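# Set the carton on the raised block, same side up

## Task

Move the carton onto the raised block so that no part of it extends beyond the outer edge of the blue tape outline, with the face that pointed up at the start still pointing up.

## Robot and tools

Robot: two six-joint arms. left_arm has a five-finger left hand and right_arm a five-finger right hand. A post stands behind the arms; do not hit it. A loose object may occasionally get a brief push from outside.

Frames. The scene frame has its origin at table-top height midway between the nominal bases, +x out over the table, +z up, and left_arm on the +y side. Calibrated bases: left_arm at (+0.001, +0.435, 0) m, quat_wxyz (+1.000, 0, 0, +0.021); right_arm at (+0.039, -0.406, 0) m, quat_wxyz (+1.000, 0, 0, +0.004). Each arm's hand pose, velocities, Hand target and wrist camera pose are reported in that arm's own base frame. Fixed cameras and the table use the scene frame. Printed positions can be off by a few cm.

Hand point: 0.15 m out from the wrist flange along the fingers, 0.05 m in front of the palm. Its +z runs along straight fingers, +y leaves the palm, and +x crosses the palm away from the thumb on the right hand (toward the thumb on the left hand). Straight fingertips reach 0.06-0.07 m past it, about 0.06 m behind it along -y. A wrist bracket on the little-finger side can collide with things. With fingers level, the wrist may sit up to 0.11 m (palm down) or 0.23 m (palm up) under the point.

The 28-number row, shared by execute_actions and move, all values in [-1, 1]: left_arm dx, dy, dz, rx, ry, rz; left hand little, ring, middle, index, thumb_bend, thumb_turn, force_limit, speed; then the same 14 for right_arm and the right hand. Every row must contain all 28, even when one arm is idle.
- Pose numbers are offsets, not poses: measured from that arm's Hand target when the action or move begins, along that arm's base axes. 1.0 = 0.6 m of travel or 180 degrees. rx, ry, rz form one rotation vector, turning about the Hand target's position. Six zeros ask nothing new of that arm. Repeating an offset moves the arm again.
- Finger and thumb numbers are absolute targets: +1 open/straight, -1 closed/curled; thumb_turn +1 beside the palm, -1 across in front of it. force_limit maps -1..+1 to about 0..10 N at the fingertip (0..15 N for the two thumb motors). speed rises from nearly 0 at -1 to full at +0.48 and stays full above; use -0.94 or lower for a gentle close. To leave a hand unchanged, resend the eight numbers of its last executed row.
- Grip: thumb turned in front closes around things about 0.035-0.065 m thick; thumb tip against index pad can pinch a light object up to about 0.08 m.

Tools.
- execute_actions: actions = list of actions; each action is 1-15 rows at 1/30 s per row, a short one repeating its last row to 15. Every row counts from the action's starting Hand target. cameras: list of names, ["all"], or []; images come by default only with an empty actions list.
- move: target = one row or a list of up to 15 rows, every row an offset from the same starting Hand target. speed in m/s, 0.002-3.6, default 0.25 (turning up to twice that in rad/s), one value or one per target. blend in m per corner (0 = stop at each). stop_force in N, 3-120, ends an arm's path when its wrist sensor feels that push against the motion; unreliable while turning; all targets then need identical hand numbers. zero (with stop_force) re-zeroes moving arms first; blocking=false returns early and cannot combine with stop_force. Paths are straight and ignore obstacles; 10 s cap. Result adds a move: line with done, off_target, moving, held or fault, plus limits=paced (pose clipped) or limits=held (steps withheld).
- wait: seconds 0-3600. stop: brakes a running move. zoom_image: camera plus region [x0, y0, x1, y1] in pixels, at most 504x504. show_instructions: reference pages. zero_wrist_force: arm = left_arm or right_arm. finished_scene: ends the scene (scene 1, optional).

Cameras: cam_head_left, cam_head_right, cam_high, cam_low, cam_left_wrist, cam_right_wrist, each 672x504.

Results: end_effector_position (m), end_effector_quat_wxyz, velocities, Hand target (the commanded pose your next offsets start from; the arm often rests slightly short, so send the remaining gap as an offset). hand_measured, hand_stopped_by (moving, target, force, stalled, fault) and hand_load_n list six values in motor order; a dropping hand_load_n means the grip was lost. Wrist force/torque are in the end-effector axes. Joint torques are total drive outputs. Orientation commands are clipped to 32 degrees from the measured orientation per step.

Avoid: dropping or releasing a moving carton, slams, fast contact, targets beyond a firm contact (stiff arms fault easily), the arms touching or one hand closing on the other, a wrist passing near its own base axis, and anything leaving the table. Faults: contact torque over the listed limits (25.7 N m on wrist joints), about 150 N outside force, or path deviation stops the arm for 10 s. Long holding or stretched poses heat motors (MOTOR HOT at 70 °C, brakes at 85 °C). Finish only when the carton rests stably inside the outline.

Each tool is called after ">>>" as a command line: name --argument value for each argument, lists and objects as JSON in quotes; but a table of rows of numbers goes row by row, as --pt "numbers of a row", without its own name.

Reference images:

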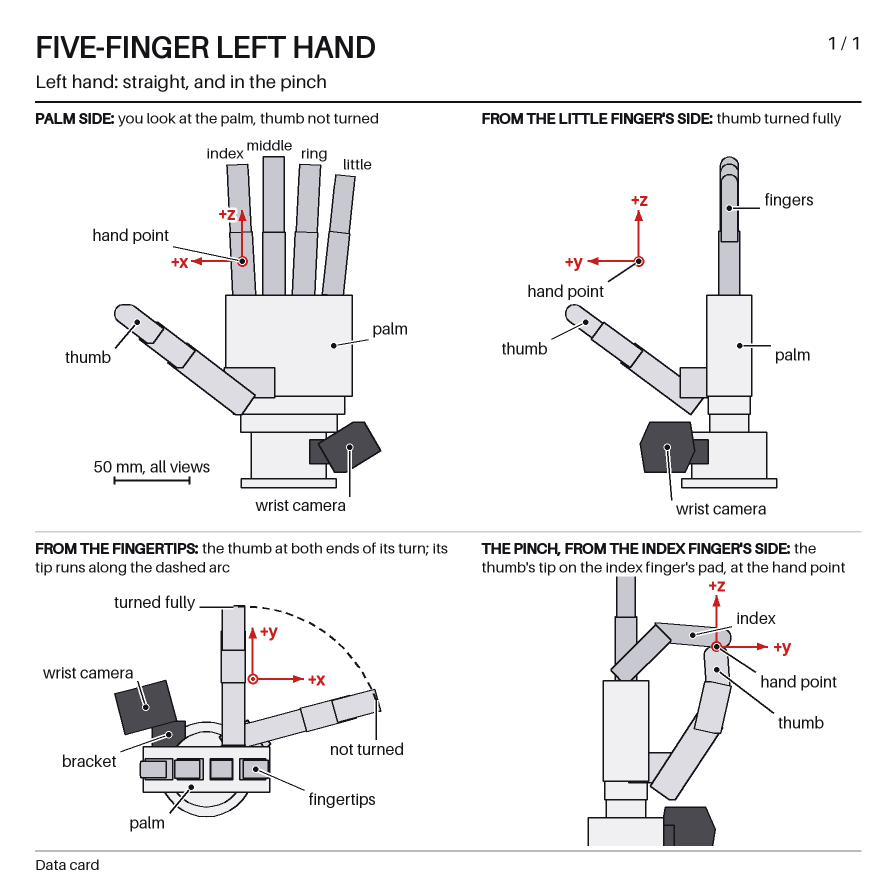

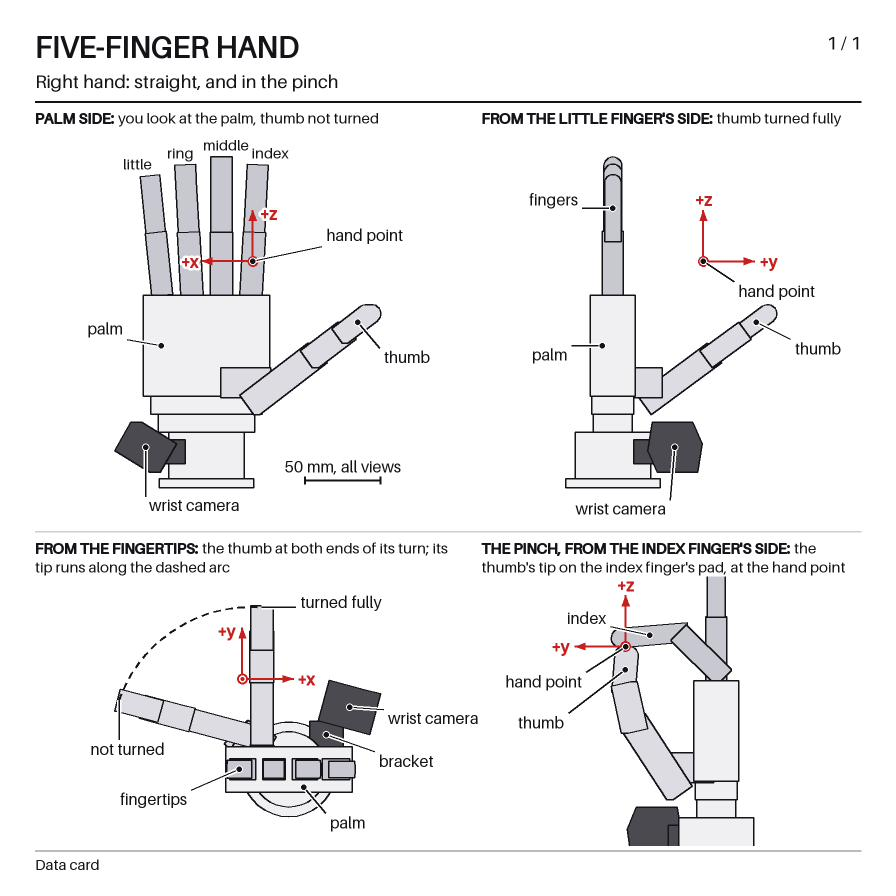

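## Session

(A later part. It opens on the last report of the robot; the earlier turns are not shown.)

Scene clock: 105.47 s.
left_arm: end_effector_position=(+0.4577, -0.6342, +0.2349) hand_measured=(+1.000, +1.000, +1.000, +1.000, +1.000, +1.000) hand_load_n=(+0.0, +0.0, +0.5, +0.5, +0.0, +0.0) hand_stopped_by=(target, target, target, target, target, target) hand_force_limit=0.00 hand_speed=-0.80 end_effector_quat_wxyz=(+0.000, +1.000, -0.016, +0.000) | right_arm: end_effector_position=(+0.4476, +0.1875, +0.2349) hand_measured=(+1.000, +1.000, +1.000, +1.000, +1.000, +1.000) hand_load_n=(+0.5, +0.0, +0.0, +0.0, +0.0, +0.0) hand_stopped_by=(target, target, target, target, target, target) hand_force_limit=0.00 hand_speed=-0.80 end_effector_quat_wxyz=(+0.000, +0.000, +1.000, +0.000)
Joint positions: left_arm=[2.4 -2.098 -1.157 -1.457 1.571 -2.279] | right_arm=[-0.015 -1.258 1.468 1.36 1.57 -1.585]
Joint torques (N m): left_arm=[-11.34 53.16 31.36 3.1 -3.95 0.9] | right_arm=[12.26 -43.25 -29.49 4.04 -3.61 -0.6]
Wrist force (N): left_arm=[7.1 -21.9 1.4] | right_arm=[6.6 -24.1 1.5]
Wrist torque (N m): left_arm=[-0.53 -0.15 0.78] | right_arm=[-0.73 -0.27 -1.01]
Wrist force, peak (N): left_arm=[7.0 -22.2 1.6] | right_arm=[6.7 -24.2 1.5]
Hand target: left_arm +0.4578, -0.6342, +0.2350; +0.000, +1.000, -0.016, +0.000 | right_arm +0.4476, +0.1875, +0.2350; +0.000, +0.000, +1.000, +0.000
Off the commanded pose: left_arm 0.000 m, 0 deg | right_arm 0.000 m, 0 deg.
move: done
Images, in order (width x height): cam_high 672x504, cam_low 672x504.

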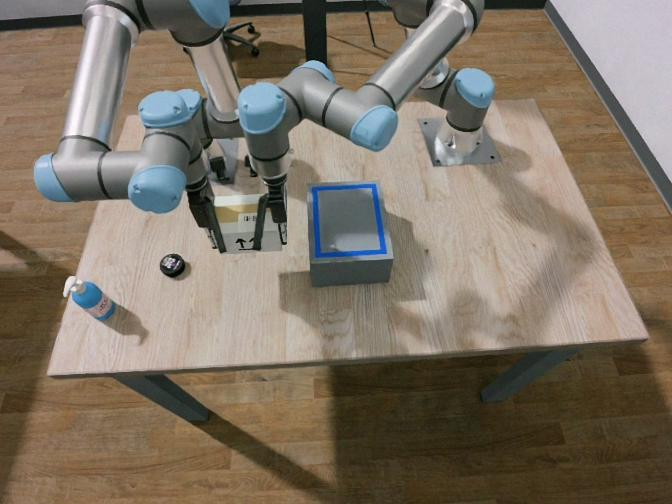

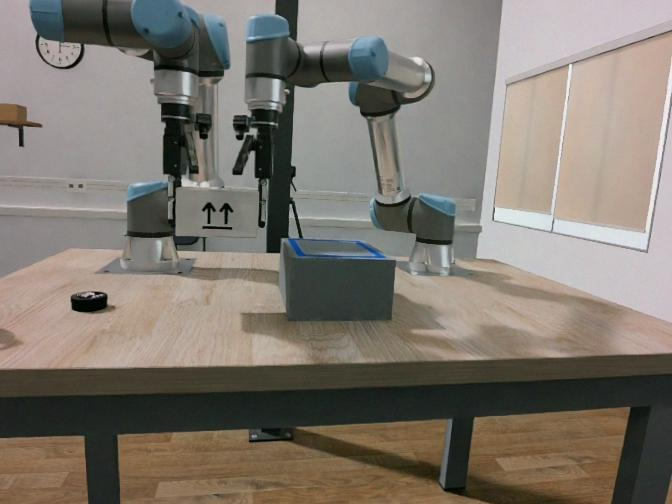

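>>> move --target '[0.0056,0.1332,0,0,0,0,1,1,1,1,1,1,0,-0.8,0.0011,0.1333,0,0,0,0,1,1,1,1,1,1,0,-0.8]' --speed 0.05 --cameras '["cam_low"]'

Scene clock: 107.83 s.
left_arm: end_effector_position=(+0.4611, -0.5544, +0.2350) hand_measured=(+1.000, +1.000, +1.000, +1.000, +1.000, +1.000) hand_load_n=(+0.0, +0.0, +0.0, +0.5, +0.0, +0.0) hand_stopped_by=(target, target, target, target, target, target) hand_force_limit=0.00 hand_speed=-0.80 end_effector_quat_wxyz=(+0.000, +1.000, -0.016, +0.000) | right_arm: end_effector_position=(+0.4483, +0.2674, +0.2350) hand_measured=(+1.000, +1.000, +1.000, +1.000, +1.000, +1.000) hand_load_n=(+0.5, +0.0, +0.5, +0.0, -0.5, +0.0) hand_stopped_by=(target, target, target, target, target, target) hand_force_limit=0.00 hand_speed=-0.80 end_effector_quat_wxyz=(+0.000, +0.000, +1.000, +0.000)
Joint positions: left_arm=[2.495 -1.949 -1.378 -1.386 1.571 -2.185] | right_arm=[0.17 -1.184 1.366 1.388 1.57 -1.4]
Joint torques (N m): left_arm=[-2.64 47.83 17.99 5.49 -5.76 1.66] | right_arm=[12.74 -24.61 -30.83 2.78 -3.22 2.08]
Wrist force (N): left_arm=[8.2 -20.2 2.1] | right_arm=[8.3 -22.5 0.6]
Wrist torque (N m): left_arm=[-0.37 -0.13 0.56] | right_arm=[-0.54 -0.24 -0.96]
Wrist force, peak (N): left_arm=[8.0 -22.1 2.0] | right_arm=[6.9 -23.9 1.5]
Hand target: left_arm +0.4611, -0.5543, +0.2350; +0.000, +1.000, -0.016, +0.000 | right_arm +0.4483, +0.2675, +0.2350; +0.000, +0.000, +1.000, +0.000
Off the commanded pose: left_arm 0.000 m, 0 deg | right_arm 0.000 m, 0 deg.
move: done

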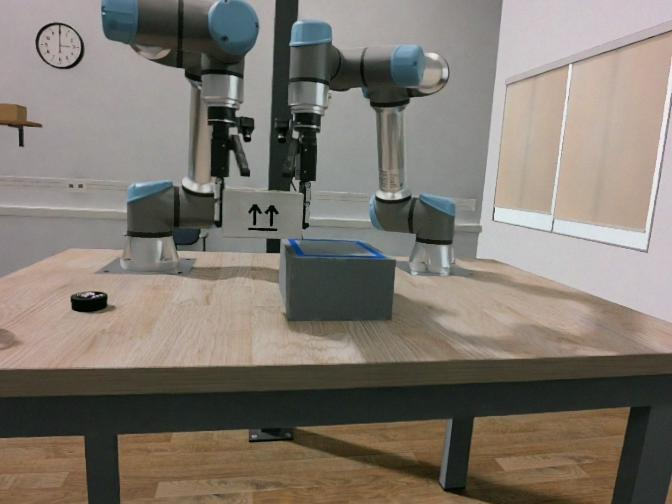

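>>> move --target '[0.0110,0.2614,0,0,0,0,1,1,1,1,1,1,0,-0.8,0.0021,0.2617,0,0,0,0,1,1,1,1,1,1,0,-0.8]' --speed 0.06 --cameras '["cam_low"]'

Scene clock: 111.37 s.
left_arm: end_effector_position=(+0.4677, -0.3975, +0.2350) hand_measured=(+1.000, +1.000, +1.000, +1.000, +1.000, +1.000) hand_load_n=(+0.0, +0.0, +0.0, +1.0, +0.0, +0.0) hand_stopped_by=(target, target, target, target, target, target) hand_force_limit=0.00 hand_speed=-0.80 end_effector_quat_wxyz=(+0.000, +1.000, -0.016, +0.000) | right_arm: end_effector_position=(+0.4495, +0.4244, +0.2350) hand_measured=(+1.000, +1.000, +1.000, +1.000, +1.000, +1.000) hand_load_n=(+0.5, +0.0, +0.0, +0.0, +0.0, +0.0) hand_stopped_by=(target, target, target, target, target, target) hand_force_limit=0.00 hand_speed=-0.80 end_effector_quat_wxyz=(+0.000, +0.000, +1.000, +0.000)
Joint positions: left_arm=[2.731 -1.706 -1.689 -1.317 1.571 -1.949] | right_arm=[0.473 -0.952 1.011 1.51 1.57 -1.097]
Joint torques (N m): left_arm=[-4.42 37.23 16.85 4.05 -7.73 2] | right_arm=[13.71 -35.28 -33.95 0.21 -2.96 2.21]
Wrist force (N): left_arm=[10.8 -26.7 1.9] | right_arm=[10.6 -29.7 1.6]
Wrist torque (N m): left_arm=[-0.55 -0.10 0.70] | right_arm=[-0.98 -0.26 -1.20]
Wrist force, peak (N): left_arm=[10.7 -27.5 2.0] | right_arm=[10.6 -29.7 1.6]
Hand target: left_arm +0.4677, -0.3975, +0.2350; +0.000, +1.000, -0.016, +0.000 | right_arm +0.4496, +0.4245, +0.2350; +0.000, +0.000, +1.000, +0.000
Off the commanded pose: left_arm 0.000 m, 0 deg | right_arm 0.000 m, 0 deg.
move: done

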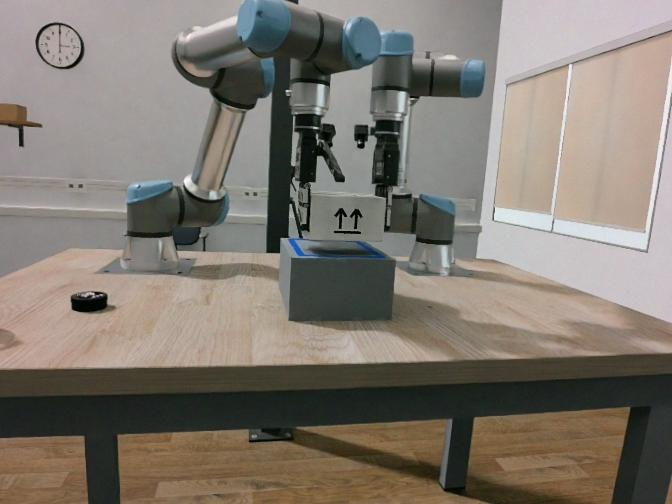

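>>> move --target '[-0.0666,0.0028,0,0,0,0,1,1,1,1,1,1,0,-0.8,-0.0669,0.0002,0,0,0,0,1,1,1,1,1,1,0,-0.8]' --speed 0.03 --cameras '["cam_low", "cam_high", "cam_head_left", "cam_head_right", "cam_left_wrist"]'

>>> zoom_image --camera "cam_high" --region '[270, 150, 430, 300]'

>>> zoom_image --camera "cam_head_left" --region '[240, 320, 380, 470]'

>>> zoom_image --camera "cam_low" --region '[260, 170, 420, 330]'

Scene clock: 113.67 s.
left_arm: end_effector_position=(+0.4278, -0.3958, +0.2350) hand_measured=(+1.000, +1.000, +1.000, +1.000, +1.000, +1.000) hand_load_n=(+0.0, +0.0, +0.0, +1.0, +0.0, +0.0) hand_stopped_by=(target, target, target, target, target, target) hand_force_limit=0.00 hand_speed=-0.80 end_effector_quat_wxyz=(+0.000, +1.000, -0.016, +0.000) | right_arm: end_effector_position=(+0.4095, +0.4246, +0.2350) hand_measured=(+1.000, +1.000, +1.000, +1.000, +1.000, +1.000) hand_load_n=(+0.5, +0.0, +0.0, +0.0, +0.0, +0.0) hand_stopped_by=(target, target, target, target, target, target) hand_force_limit=0.00 hand_speed=-0.80 end_effector_quat_wxyz=(+0.000, +0.000, +1.000, +0.000)
Joint positions: left_arm=[2.702 -1.629 -1.774 -1.309 1.571 -1.978] | right_arm=[0.51 -1.032 1.14 1.462 1.57 -1.061]
Joint torques (N m): left_arm=[-22.94 33.95 15.78 4.07 -4.54 -0.67] | right_arm=[11.96 -51.56 -16.95 -4.98 -3.29 2.27]
Wrist force (N): left_arm=[9.2 -24.1 1.3] | right_arm=[9.4 -25.9 1.8]
Wrist torque (N m): left_arm=[-0.48 -0.02 0.72] | right_arm=[-0.68 -0.22 -1.06]
Wrist force, peak (N): left_arm=[10.8 -27.0 1.9] | right_arm=[10.9 -29.7 1.8]
Hand target: left_arm +0.4278, -0.3958, +0.2350; +0.000, +1.000, -0.016, +0.000 | right_arm +0.4094, +0.4246, +0.2350; +0.000, +0.000, +1.000, +0.000
Off the commanded pose: left_arm 0.000 m, 0 deg | right_arm 0.000 m, 0 deg.
move: done
cam_left_wrist: T_world_to_cam=[[0.30798, 0.95015, 0.04871, 0.22751], [0.81398, -0.28966, 0.50353, -0.57468], [0.49254, -0.11543, -0.8626, 0.06356]] pos_world=[0.3664, -0.37529, 0.33312]
Images, in order (width x height): cam_head_left 672x504, cam_head_right 672x504, cam_high 672x504, cam_low 672x504, cam_left_wrist 672x504.

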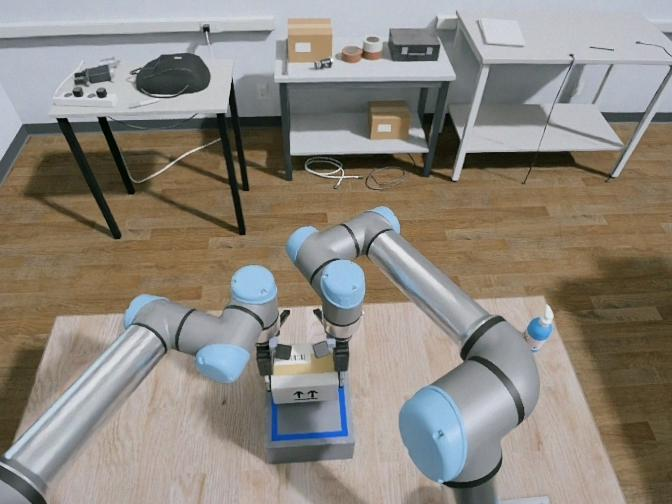

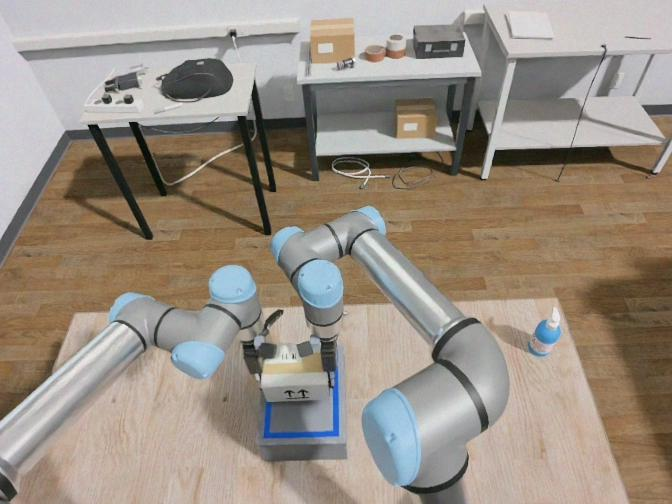

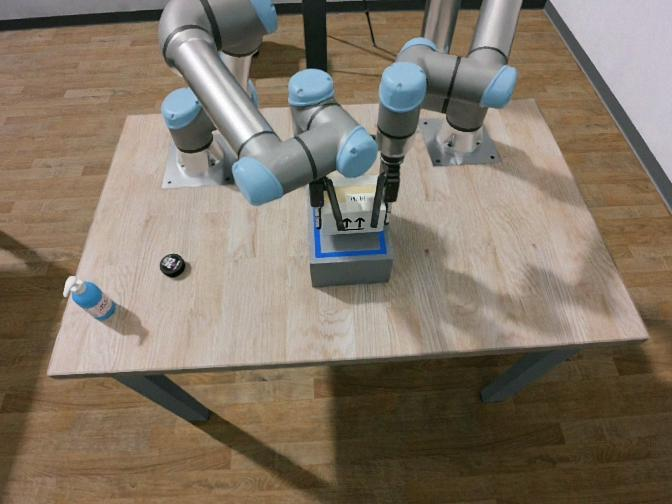

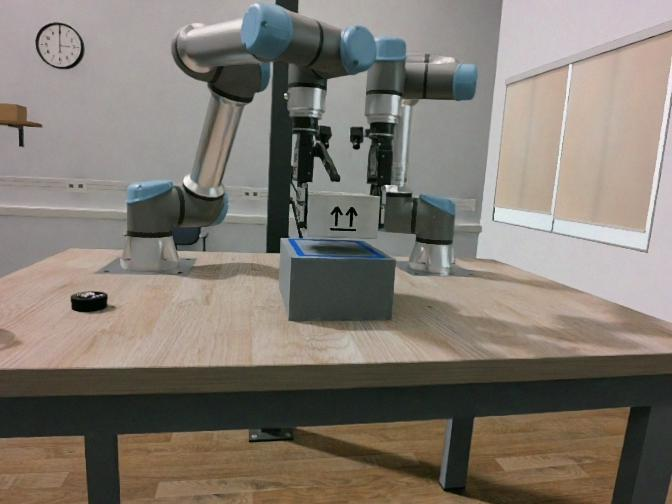

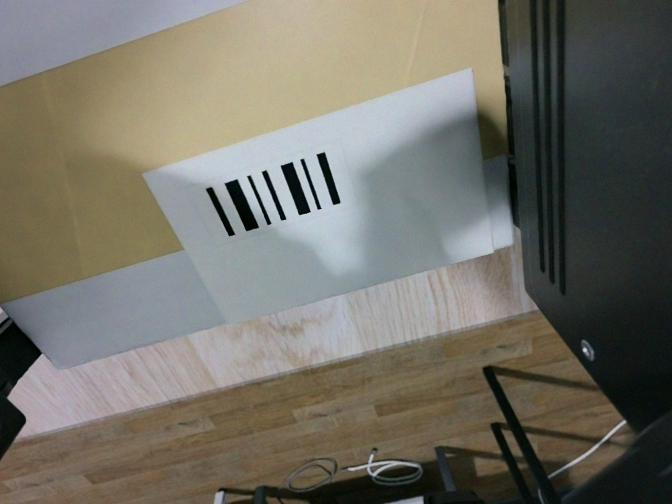

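Scaled by 3.150.

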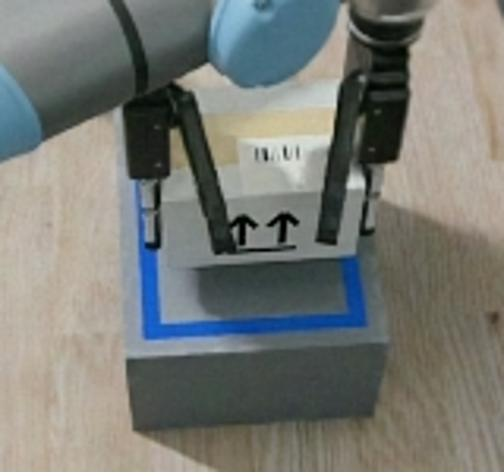

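Scaled by 3.360.

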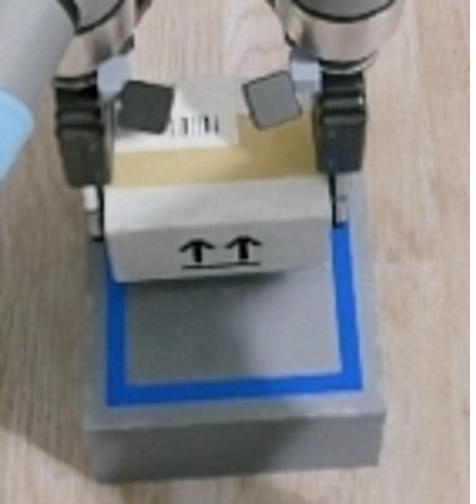

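Scaled by 3.150.

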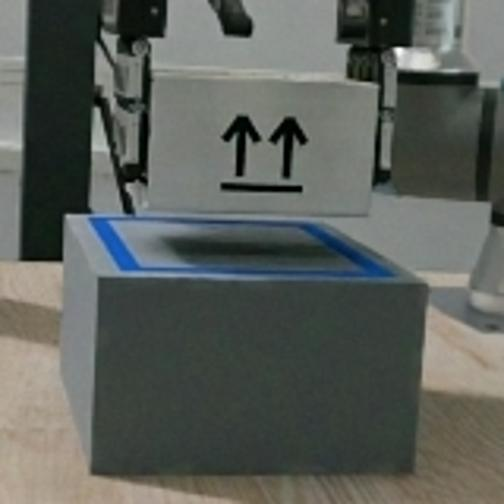

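>>> move --target '[-0.0006,-0.0133,-0.0367,0,0,0,1,1,1,1,1,1,0,-0.8,-0.0001,-0.0133,-0.0367,0,0,0,1,1,1,1,1,1,0,-0.8]' --speed 0.03 --cameras '["cam_low", "cam_high", "cam_head_left"]'

>>> zoom_image --camera "cam_low" --region '[280, 180, 410, 280]'

>>> zoom_image --camera "cam_head_left" --region '[250, 340, 370, 460]'

>>> zoom_image --camera "cam_high" --region '[300, 180, 400, 280]'

Scene clock: 117.50 s.
left_arm: end_effector_position=(+0.4274, -0.4037, +0.2130) hand_measured=(+1.000, +1.000, +1.000, +1.000, +1.000, +1.000) hand_load_n=(+0.0, +0.0, +0.0, +1.0, +0.0, +0.0) hand_stopped_by=(target, target, target, target, target, target) hand_force_limit=0.00 hand_speed=-0.80 end_effector_quat_wxyz=(+0.000, +1.000, -0.016, +0.000) | right_arm: end_effector_position=(+0.4094, +0.4167, +0.2130) hand_measured=(+1.000, +1.000, +1.000, +1.000, +1.000, +1.000) hand_load_n=(+0.5, +0.0, +0.0, +0.0, -0.5, +0.0) hand_stopped_by=(target, target, target, target, target, target) hand_force_limit=0.00 hand_speed=-0.80 end_effector_quat_wxyz=(+0.000, +0.000, +1.000, +0.000)
Joint positions: left_arm=[2.688 -1.656 -1.804 -1.253 1.571 -1.992] | right_arm=[0.496 -1.039 1.207 1.402 1.57 -1.074]
Joint torques (N m): left_arm=[-23.22 17.98 15.46 4.5 -4.86 -0.68] | right_arm=[-4.88 -53.14 -18.28 -4.2 -3.6 -0.52]
Wrist force (N): left_arm=[8.4 -21.9 1.6] | right_arm=[8.6 -23.8 1.7]
Wrist torque (N m): left_arm=[-0.34 0.01 0.65] | right_arm=[-0.52 -0.17 -0.86]
Wrist force, peak (N): left_arm=[9.4 -26.6 1.9] | right_arm=[9.7 -28.2 0.9]
Hand target: left_arm +0.4274, -0.4038, +0.2129; +0.000, +1.000, -0.016, +0.000 | right_arm +0.4094, +0.4166, +0.2130; +0.000, +0.000, +1.000, +0.000
Off the commanded pose: left_arm 0.000 m, 0 deg | right_arm 0.000 m, 0 deg.
move: done
Images, in order (width x height): cam_head_left 672x504, cam_high 672x504, cam_low 672x504.

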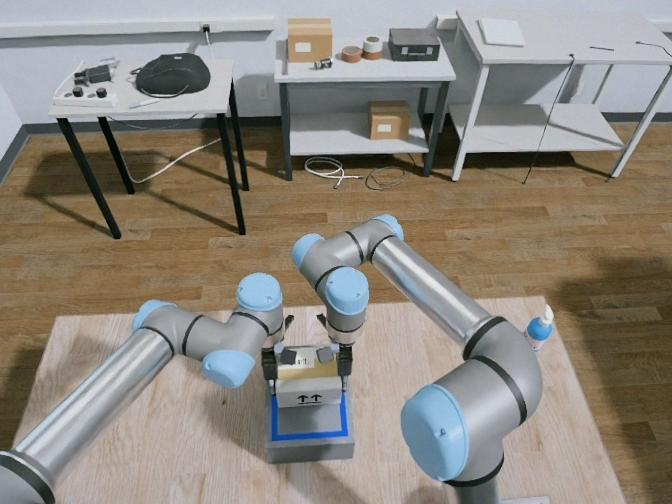

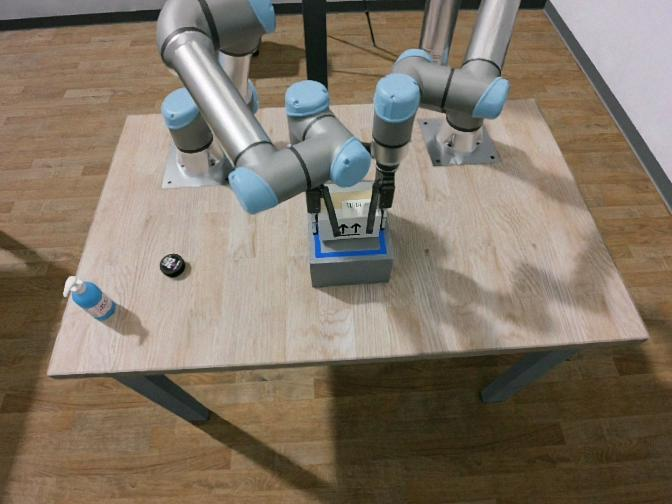

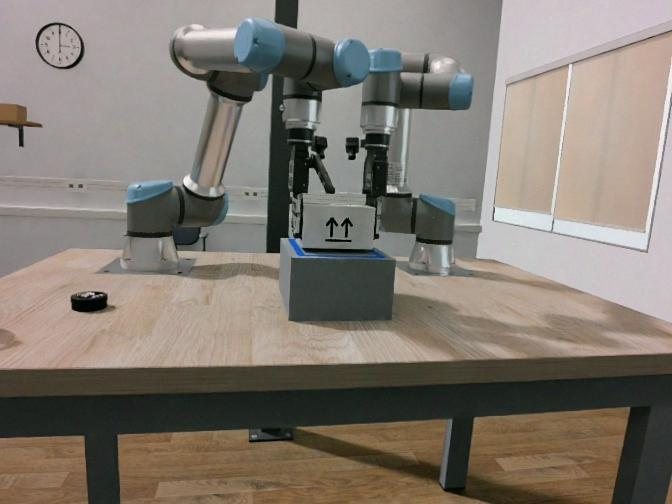

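Scaled by 3.877.

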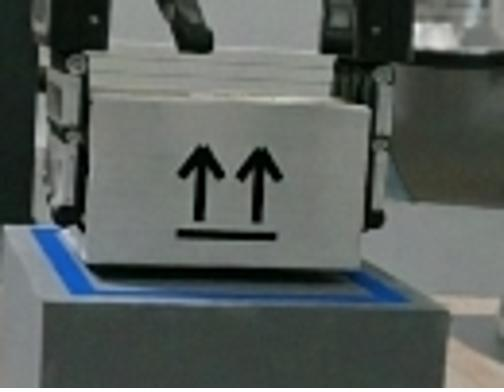

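Scaled by 4.200.

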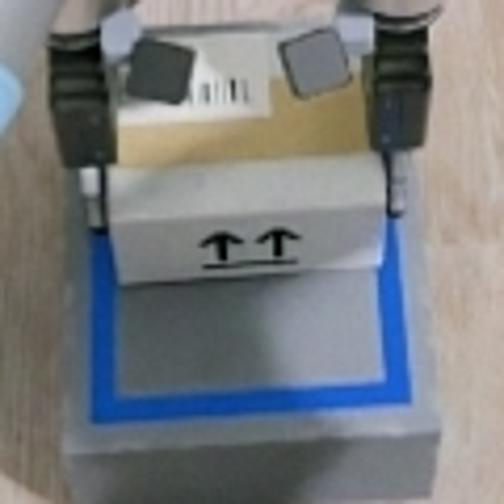

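Scaled by 5.040.

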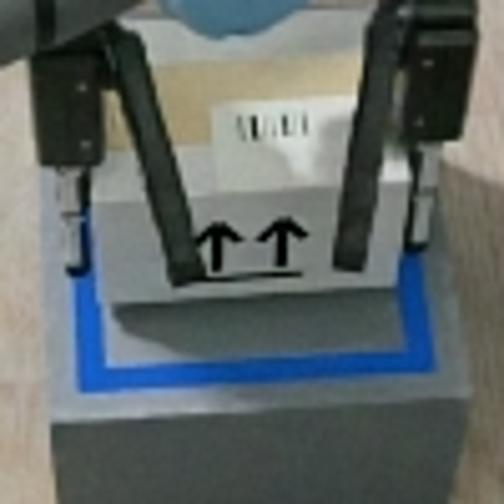

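>>> move --target '[0,0,-0.0300,0,0,0,1,1,1,1,1,1,0,-0.8,0,0,-0.0300,0,0,0,1,1,1,1,1,1,0,-0.8]' --speed 0.006 --stop_force 5 --cameras '["cam_low", "cam_high", "cam_head_left"]'

>>> zoom_image --camera "cam_low" --region '[280, 180, 410, 280]'

>>> zoom_image --camera "cam_head_left" --region '[250, 340, 370, 460]'

>>> zoom_image --camera "cam_high" --region '[300, 180, 400, 280]'

Scene clock: 121.07 s.
left_arm: end_effector_position=(+0.4274, -0.4038, +0.2048) hand_measured=(+1.000, +1.000, +1.000, +1.000, +1.000, +1.000) hand_load_n=(+0.0, +0.0, +0.0, +0.5, +0.0, +0.0) hand_stopped_by=(target, target, target, target, target, target) hand_force_limit=0.00 hand_speed=-0.80 end_effector_quat_wxyz=(+0.000, +1.000, -0.016, +0.000) | right_arm: end_effector_position=(+0.4094, +0.4166, +0.2051) hand_measured=(+1.000, +1.000, +1.000, +1.000, +1.000, +1.000) hand_load_n=(+0.5, +0.0, +0.0, +0.0, -0.5, +0.0) hand_stopped_by=(target, target, target, target, target, target) hand_force_limit=0.00 hand_speed=-0.80 end_effector_quat_wxyz=(+0.000, +0.000, +1.000, +0.000)
Joint positions: left_arm=[2.688 -1.662 -1.819 -1.231 1.571 -1.992] | right_arm=[0.496 -1.036 1.223 1.383 1.57 -1.075]
Joint torques (N m): left_arm=[-22.96 34.05 27.28 1.38 -4.86 -0.35] | right_arm=[-4.28 -49.4 -31.27 0.63 -4.32 -0.32]
Wrist force (N): left_arm=[8.8 -21.9 0.0] | right_arm=[7.5 -22.5 -4.5]
Wrist torque (N m): left_arm=[-0.21 -0.01 0.69] | right_arm=[-0.25 0.22 -0.84]
Wrist force, peak (N): left_arm=[8.6 -25.3 -7.9] | right_arm=[8.4 -24.4 1.5]
Hand target: left_arm +0.4274, -0.4038, +0.2048; +0.000, +1.000, -0.016, +0.000 (not the last commanded pose) | right_arm +0.4094, +0.4166, +0.2051; +0.000, +0.000, +1.000, +0.000 (not the last commanded pose)
Off the commanded pose: left_arm 0.010 m, 0 deg | right_arm 0.010 m, 0 deg.
move: contact (left_arm, right_arm)
Images, in order (width x height): cam_head_left 672x504, cam_high 672x504, cam_low 672x504.

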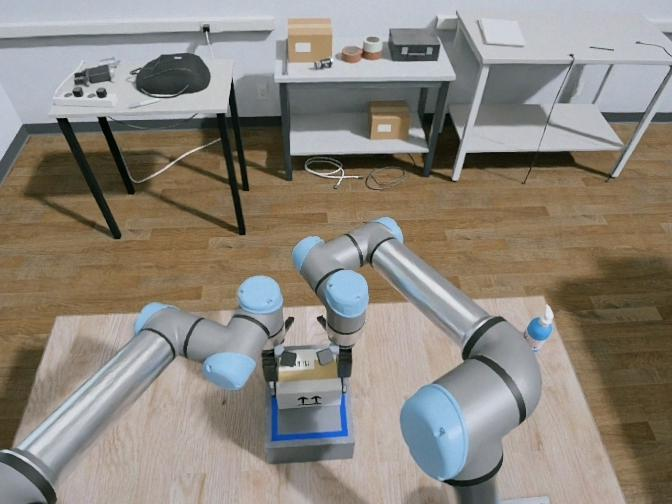

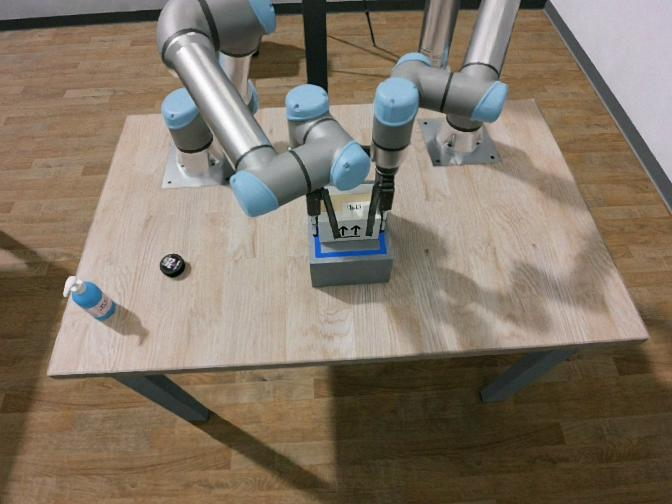

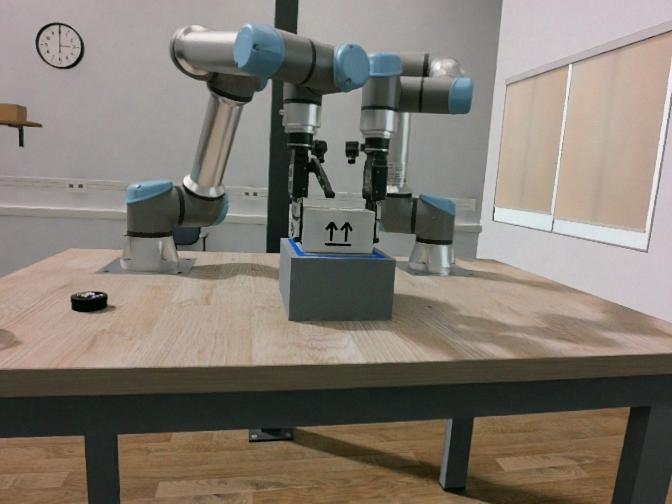

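Scaled by 3.877.

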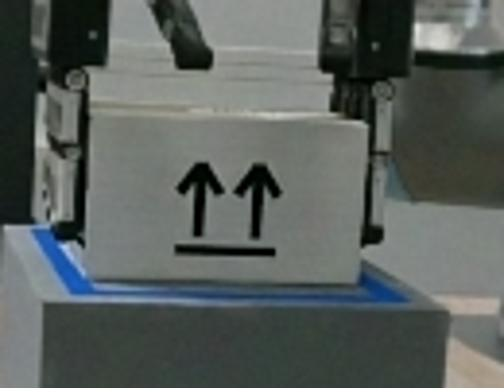

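Scaled by 4.200.

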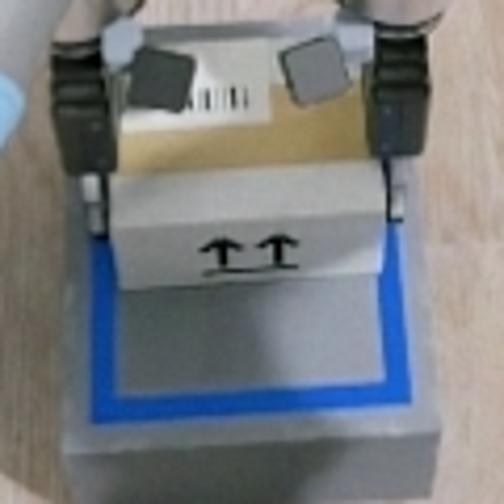

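Scaled by 5.040.

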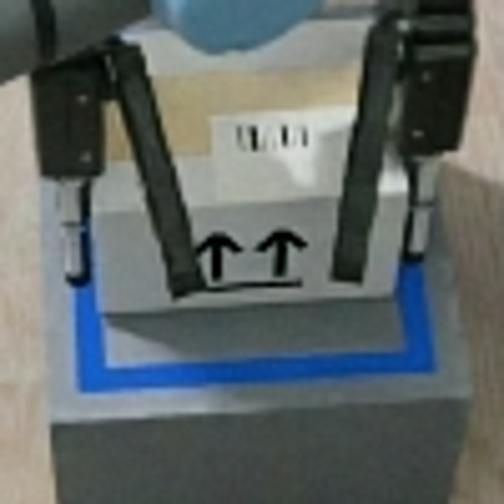

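>>> move --pt "0.0001 0.0017 0 0 0 0 1 1 1 1 1 1 0 -0.8 0 -0.0017 0 0 0 0 1 1 1 1 1 1 0 -0.8" --pt "0.0021 0.0500 0 0 0 0 1 1 1 1 1 1 0 -0.8 -0.0004 -0.0500 0 0 0 0 1 1 1 1 1 1 0 -0.8" --pt "0.0021 0.0500 0.2667 0 0 0 1 1 1 1 1 1 0 -0.8 -0.0004 -0.0500 0.2667 0 0 0 1 1 1 1 1 1 0 -0.8" --speed '[0.002, 0.04, 0.15]' --cameras '["cam_low", "cam_high", "cam_head_left"]'

>>> zoom_image --camera "cam_low" --region '[270, 180, 400, 280]'

>>> zoom_image --camera "cam_head_left" --region '[250, 340, 370, 460]'

>>> zoom_image --camera "cam_high" --region '[300, 180, 400, 280]'

Scene clock: 125.13 s.
left_arm: end_effector_position=(+0.4287, -0.3737, +0.3648) hand_measured=(+1.000, +1.000, +1.000, +1.000, +1.000, +1.000) hand_load_n=(+0.0, +0.0, +0.0, +0.0, +0.0, +0.0) hand_stopped_by=(target, target, target, target, target, target) hand_force_limit=0.00 hand_speed=-0.80 end_effector_quat_wxyz=(+0.000, +1.000, -0.016, +0.000) | right_arm: end_effector_position=(+0.4091, +0.3866, +0.3651) hand_measured=(+1.000, +1.000, +1.000, +1.000, +1.000, +1.000) hand_load_n=(+0.0, +0.0, +0.0, +0.0, +0.0, +0.0) hand_stopped_by=(target, target, target, target, target, target) hand_force_limit=0.00 hand_speed=-0.80 end_effector_quat_wxyz=(+0.000, +0.000, +1.000, +0.000) end_effector_velocity=(+0.001, +0.000, +0.001) end_effector_angular_velocity=(-0.003, -0.004, +0.001)
Joint positions: left_arm=[2.744 -1.568 -1.503 -1.641 1.571 -1.936] | right_arm=[0.442 -1.091 0.896 1.765 1.57 -1.129]
Joint velocities: left_arm=[within noise] | right_arm=[0.001 0.001 -0.003 0.001 0.005 0]
Joint torques (N m): left_arm=[-7.85 13.61 29.92 0.87 2.12 -0.64] | right_arm=[8.14 -28.76 -26.81 5.15 1.29 1.48]
Wrist force (N): left_arm=[-0.2 2.0 -0.3] | right_arm=[-0.8 1.1 -0.6]
Wrist torque (N m): left_arm=[0.37 0.04 -0.07] | right_arm=[0.29 0.15 0.03]
Wrist force, peak (N): left_arm=[8.9 -22.1 0.3] | right_arm=[7.9 -22.6 -3.5]
Hand target: left_arm +0.4287, -0.3738, +0.3649; +0.000, +1.000, -0.016, +0.000 | right_arm +0.4091, +0.3866, +0.3652; +0.000, +0.000, +1.000, +0.000
Off the commanded pose: left_arm 0.000 m, 0 deg | right_arm 0.000 m, 0 deg.
move: done
Images, in order (width x height): cam_head_left 672x504, cam_high 672x504, cam_low 672x504.

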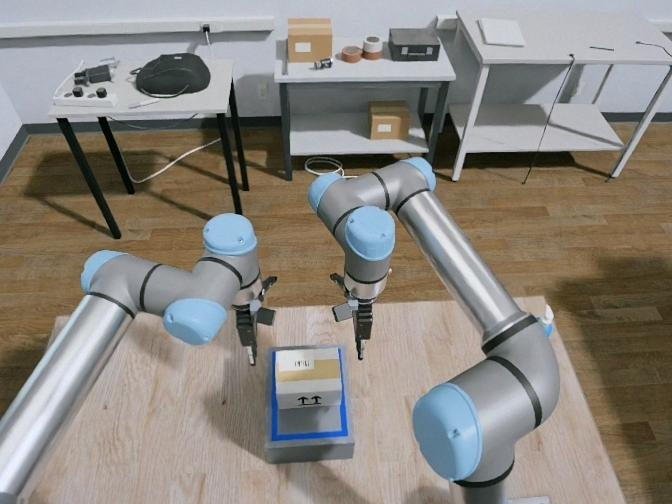

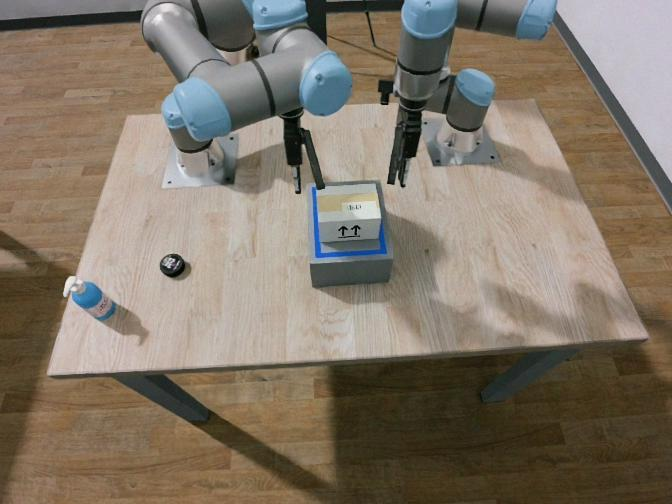

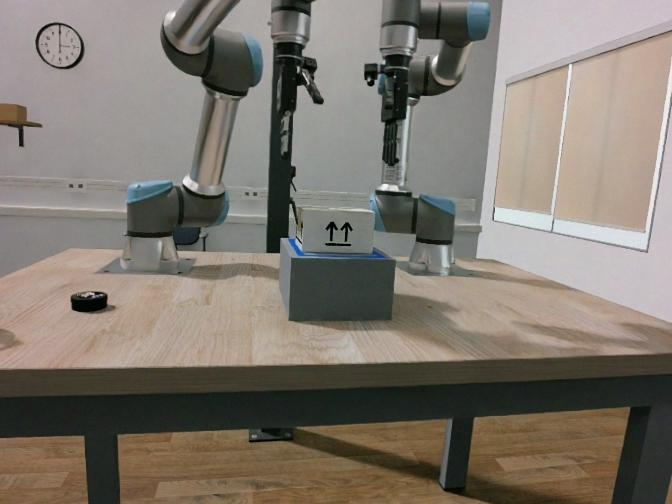

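Scaled by 3.877.

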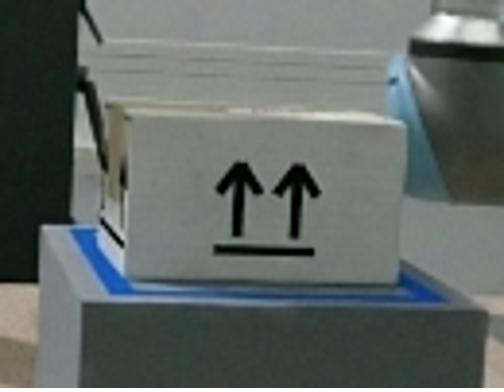

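Scaled by 4.200.

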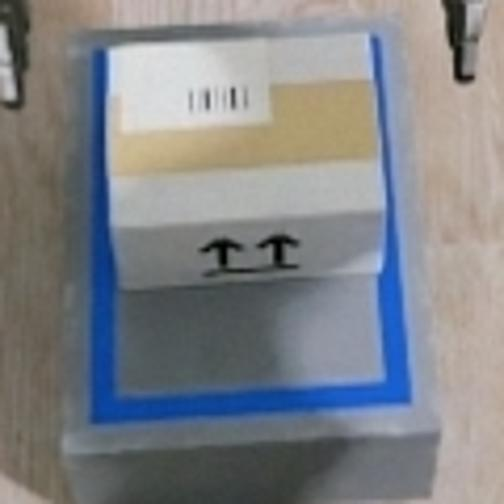

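Scaled by 5.040.

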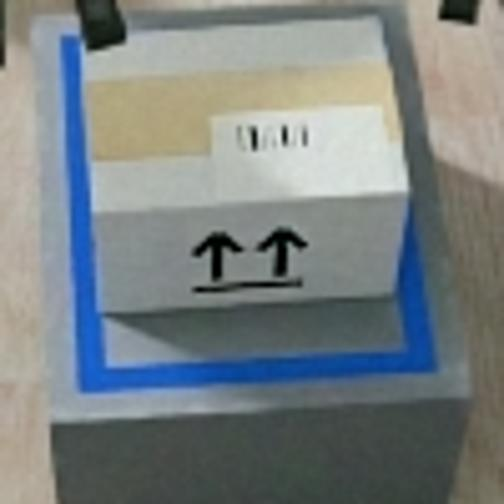

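>>> finished_scene

The scene is finished: the task was done.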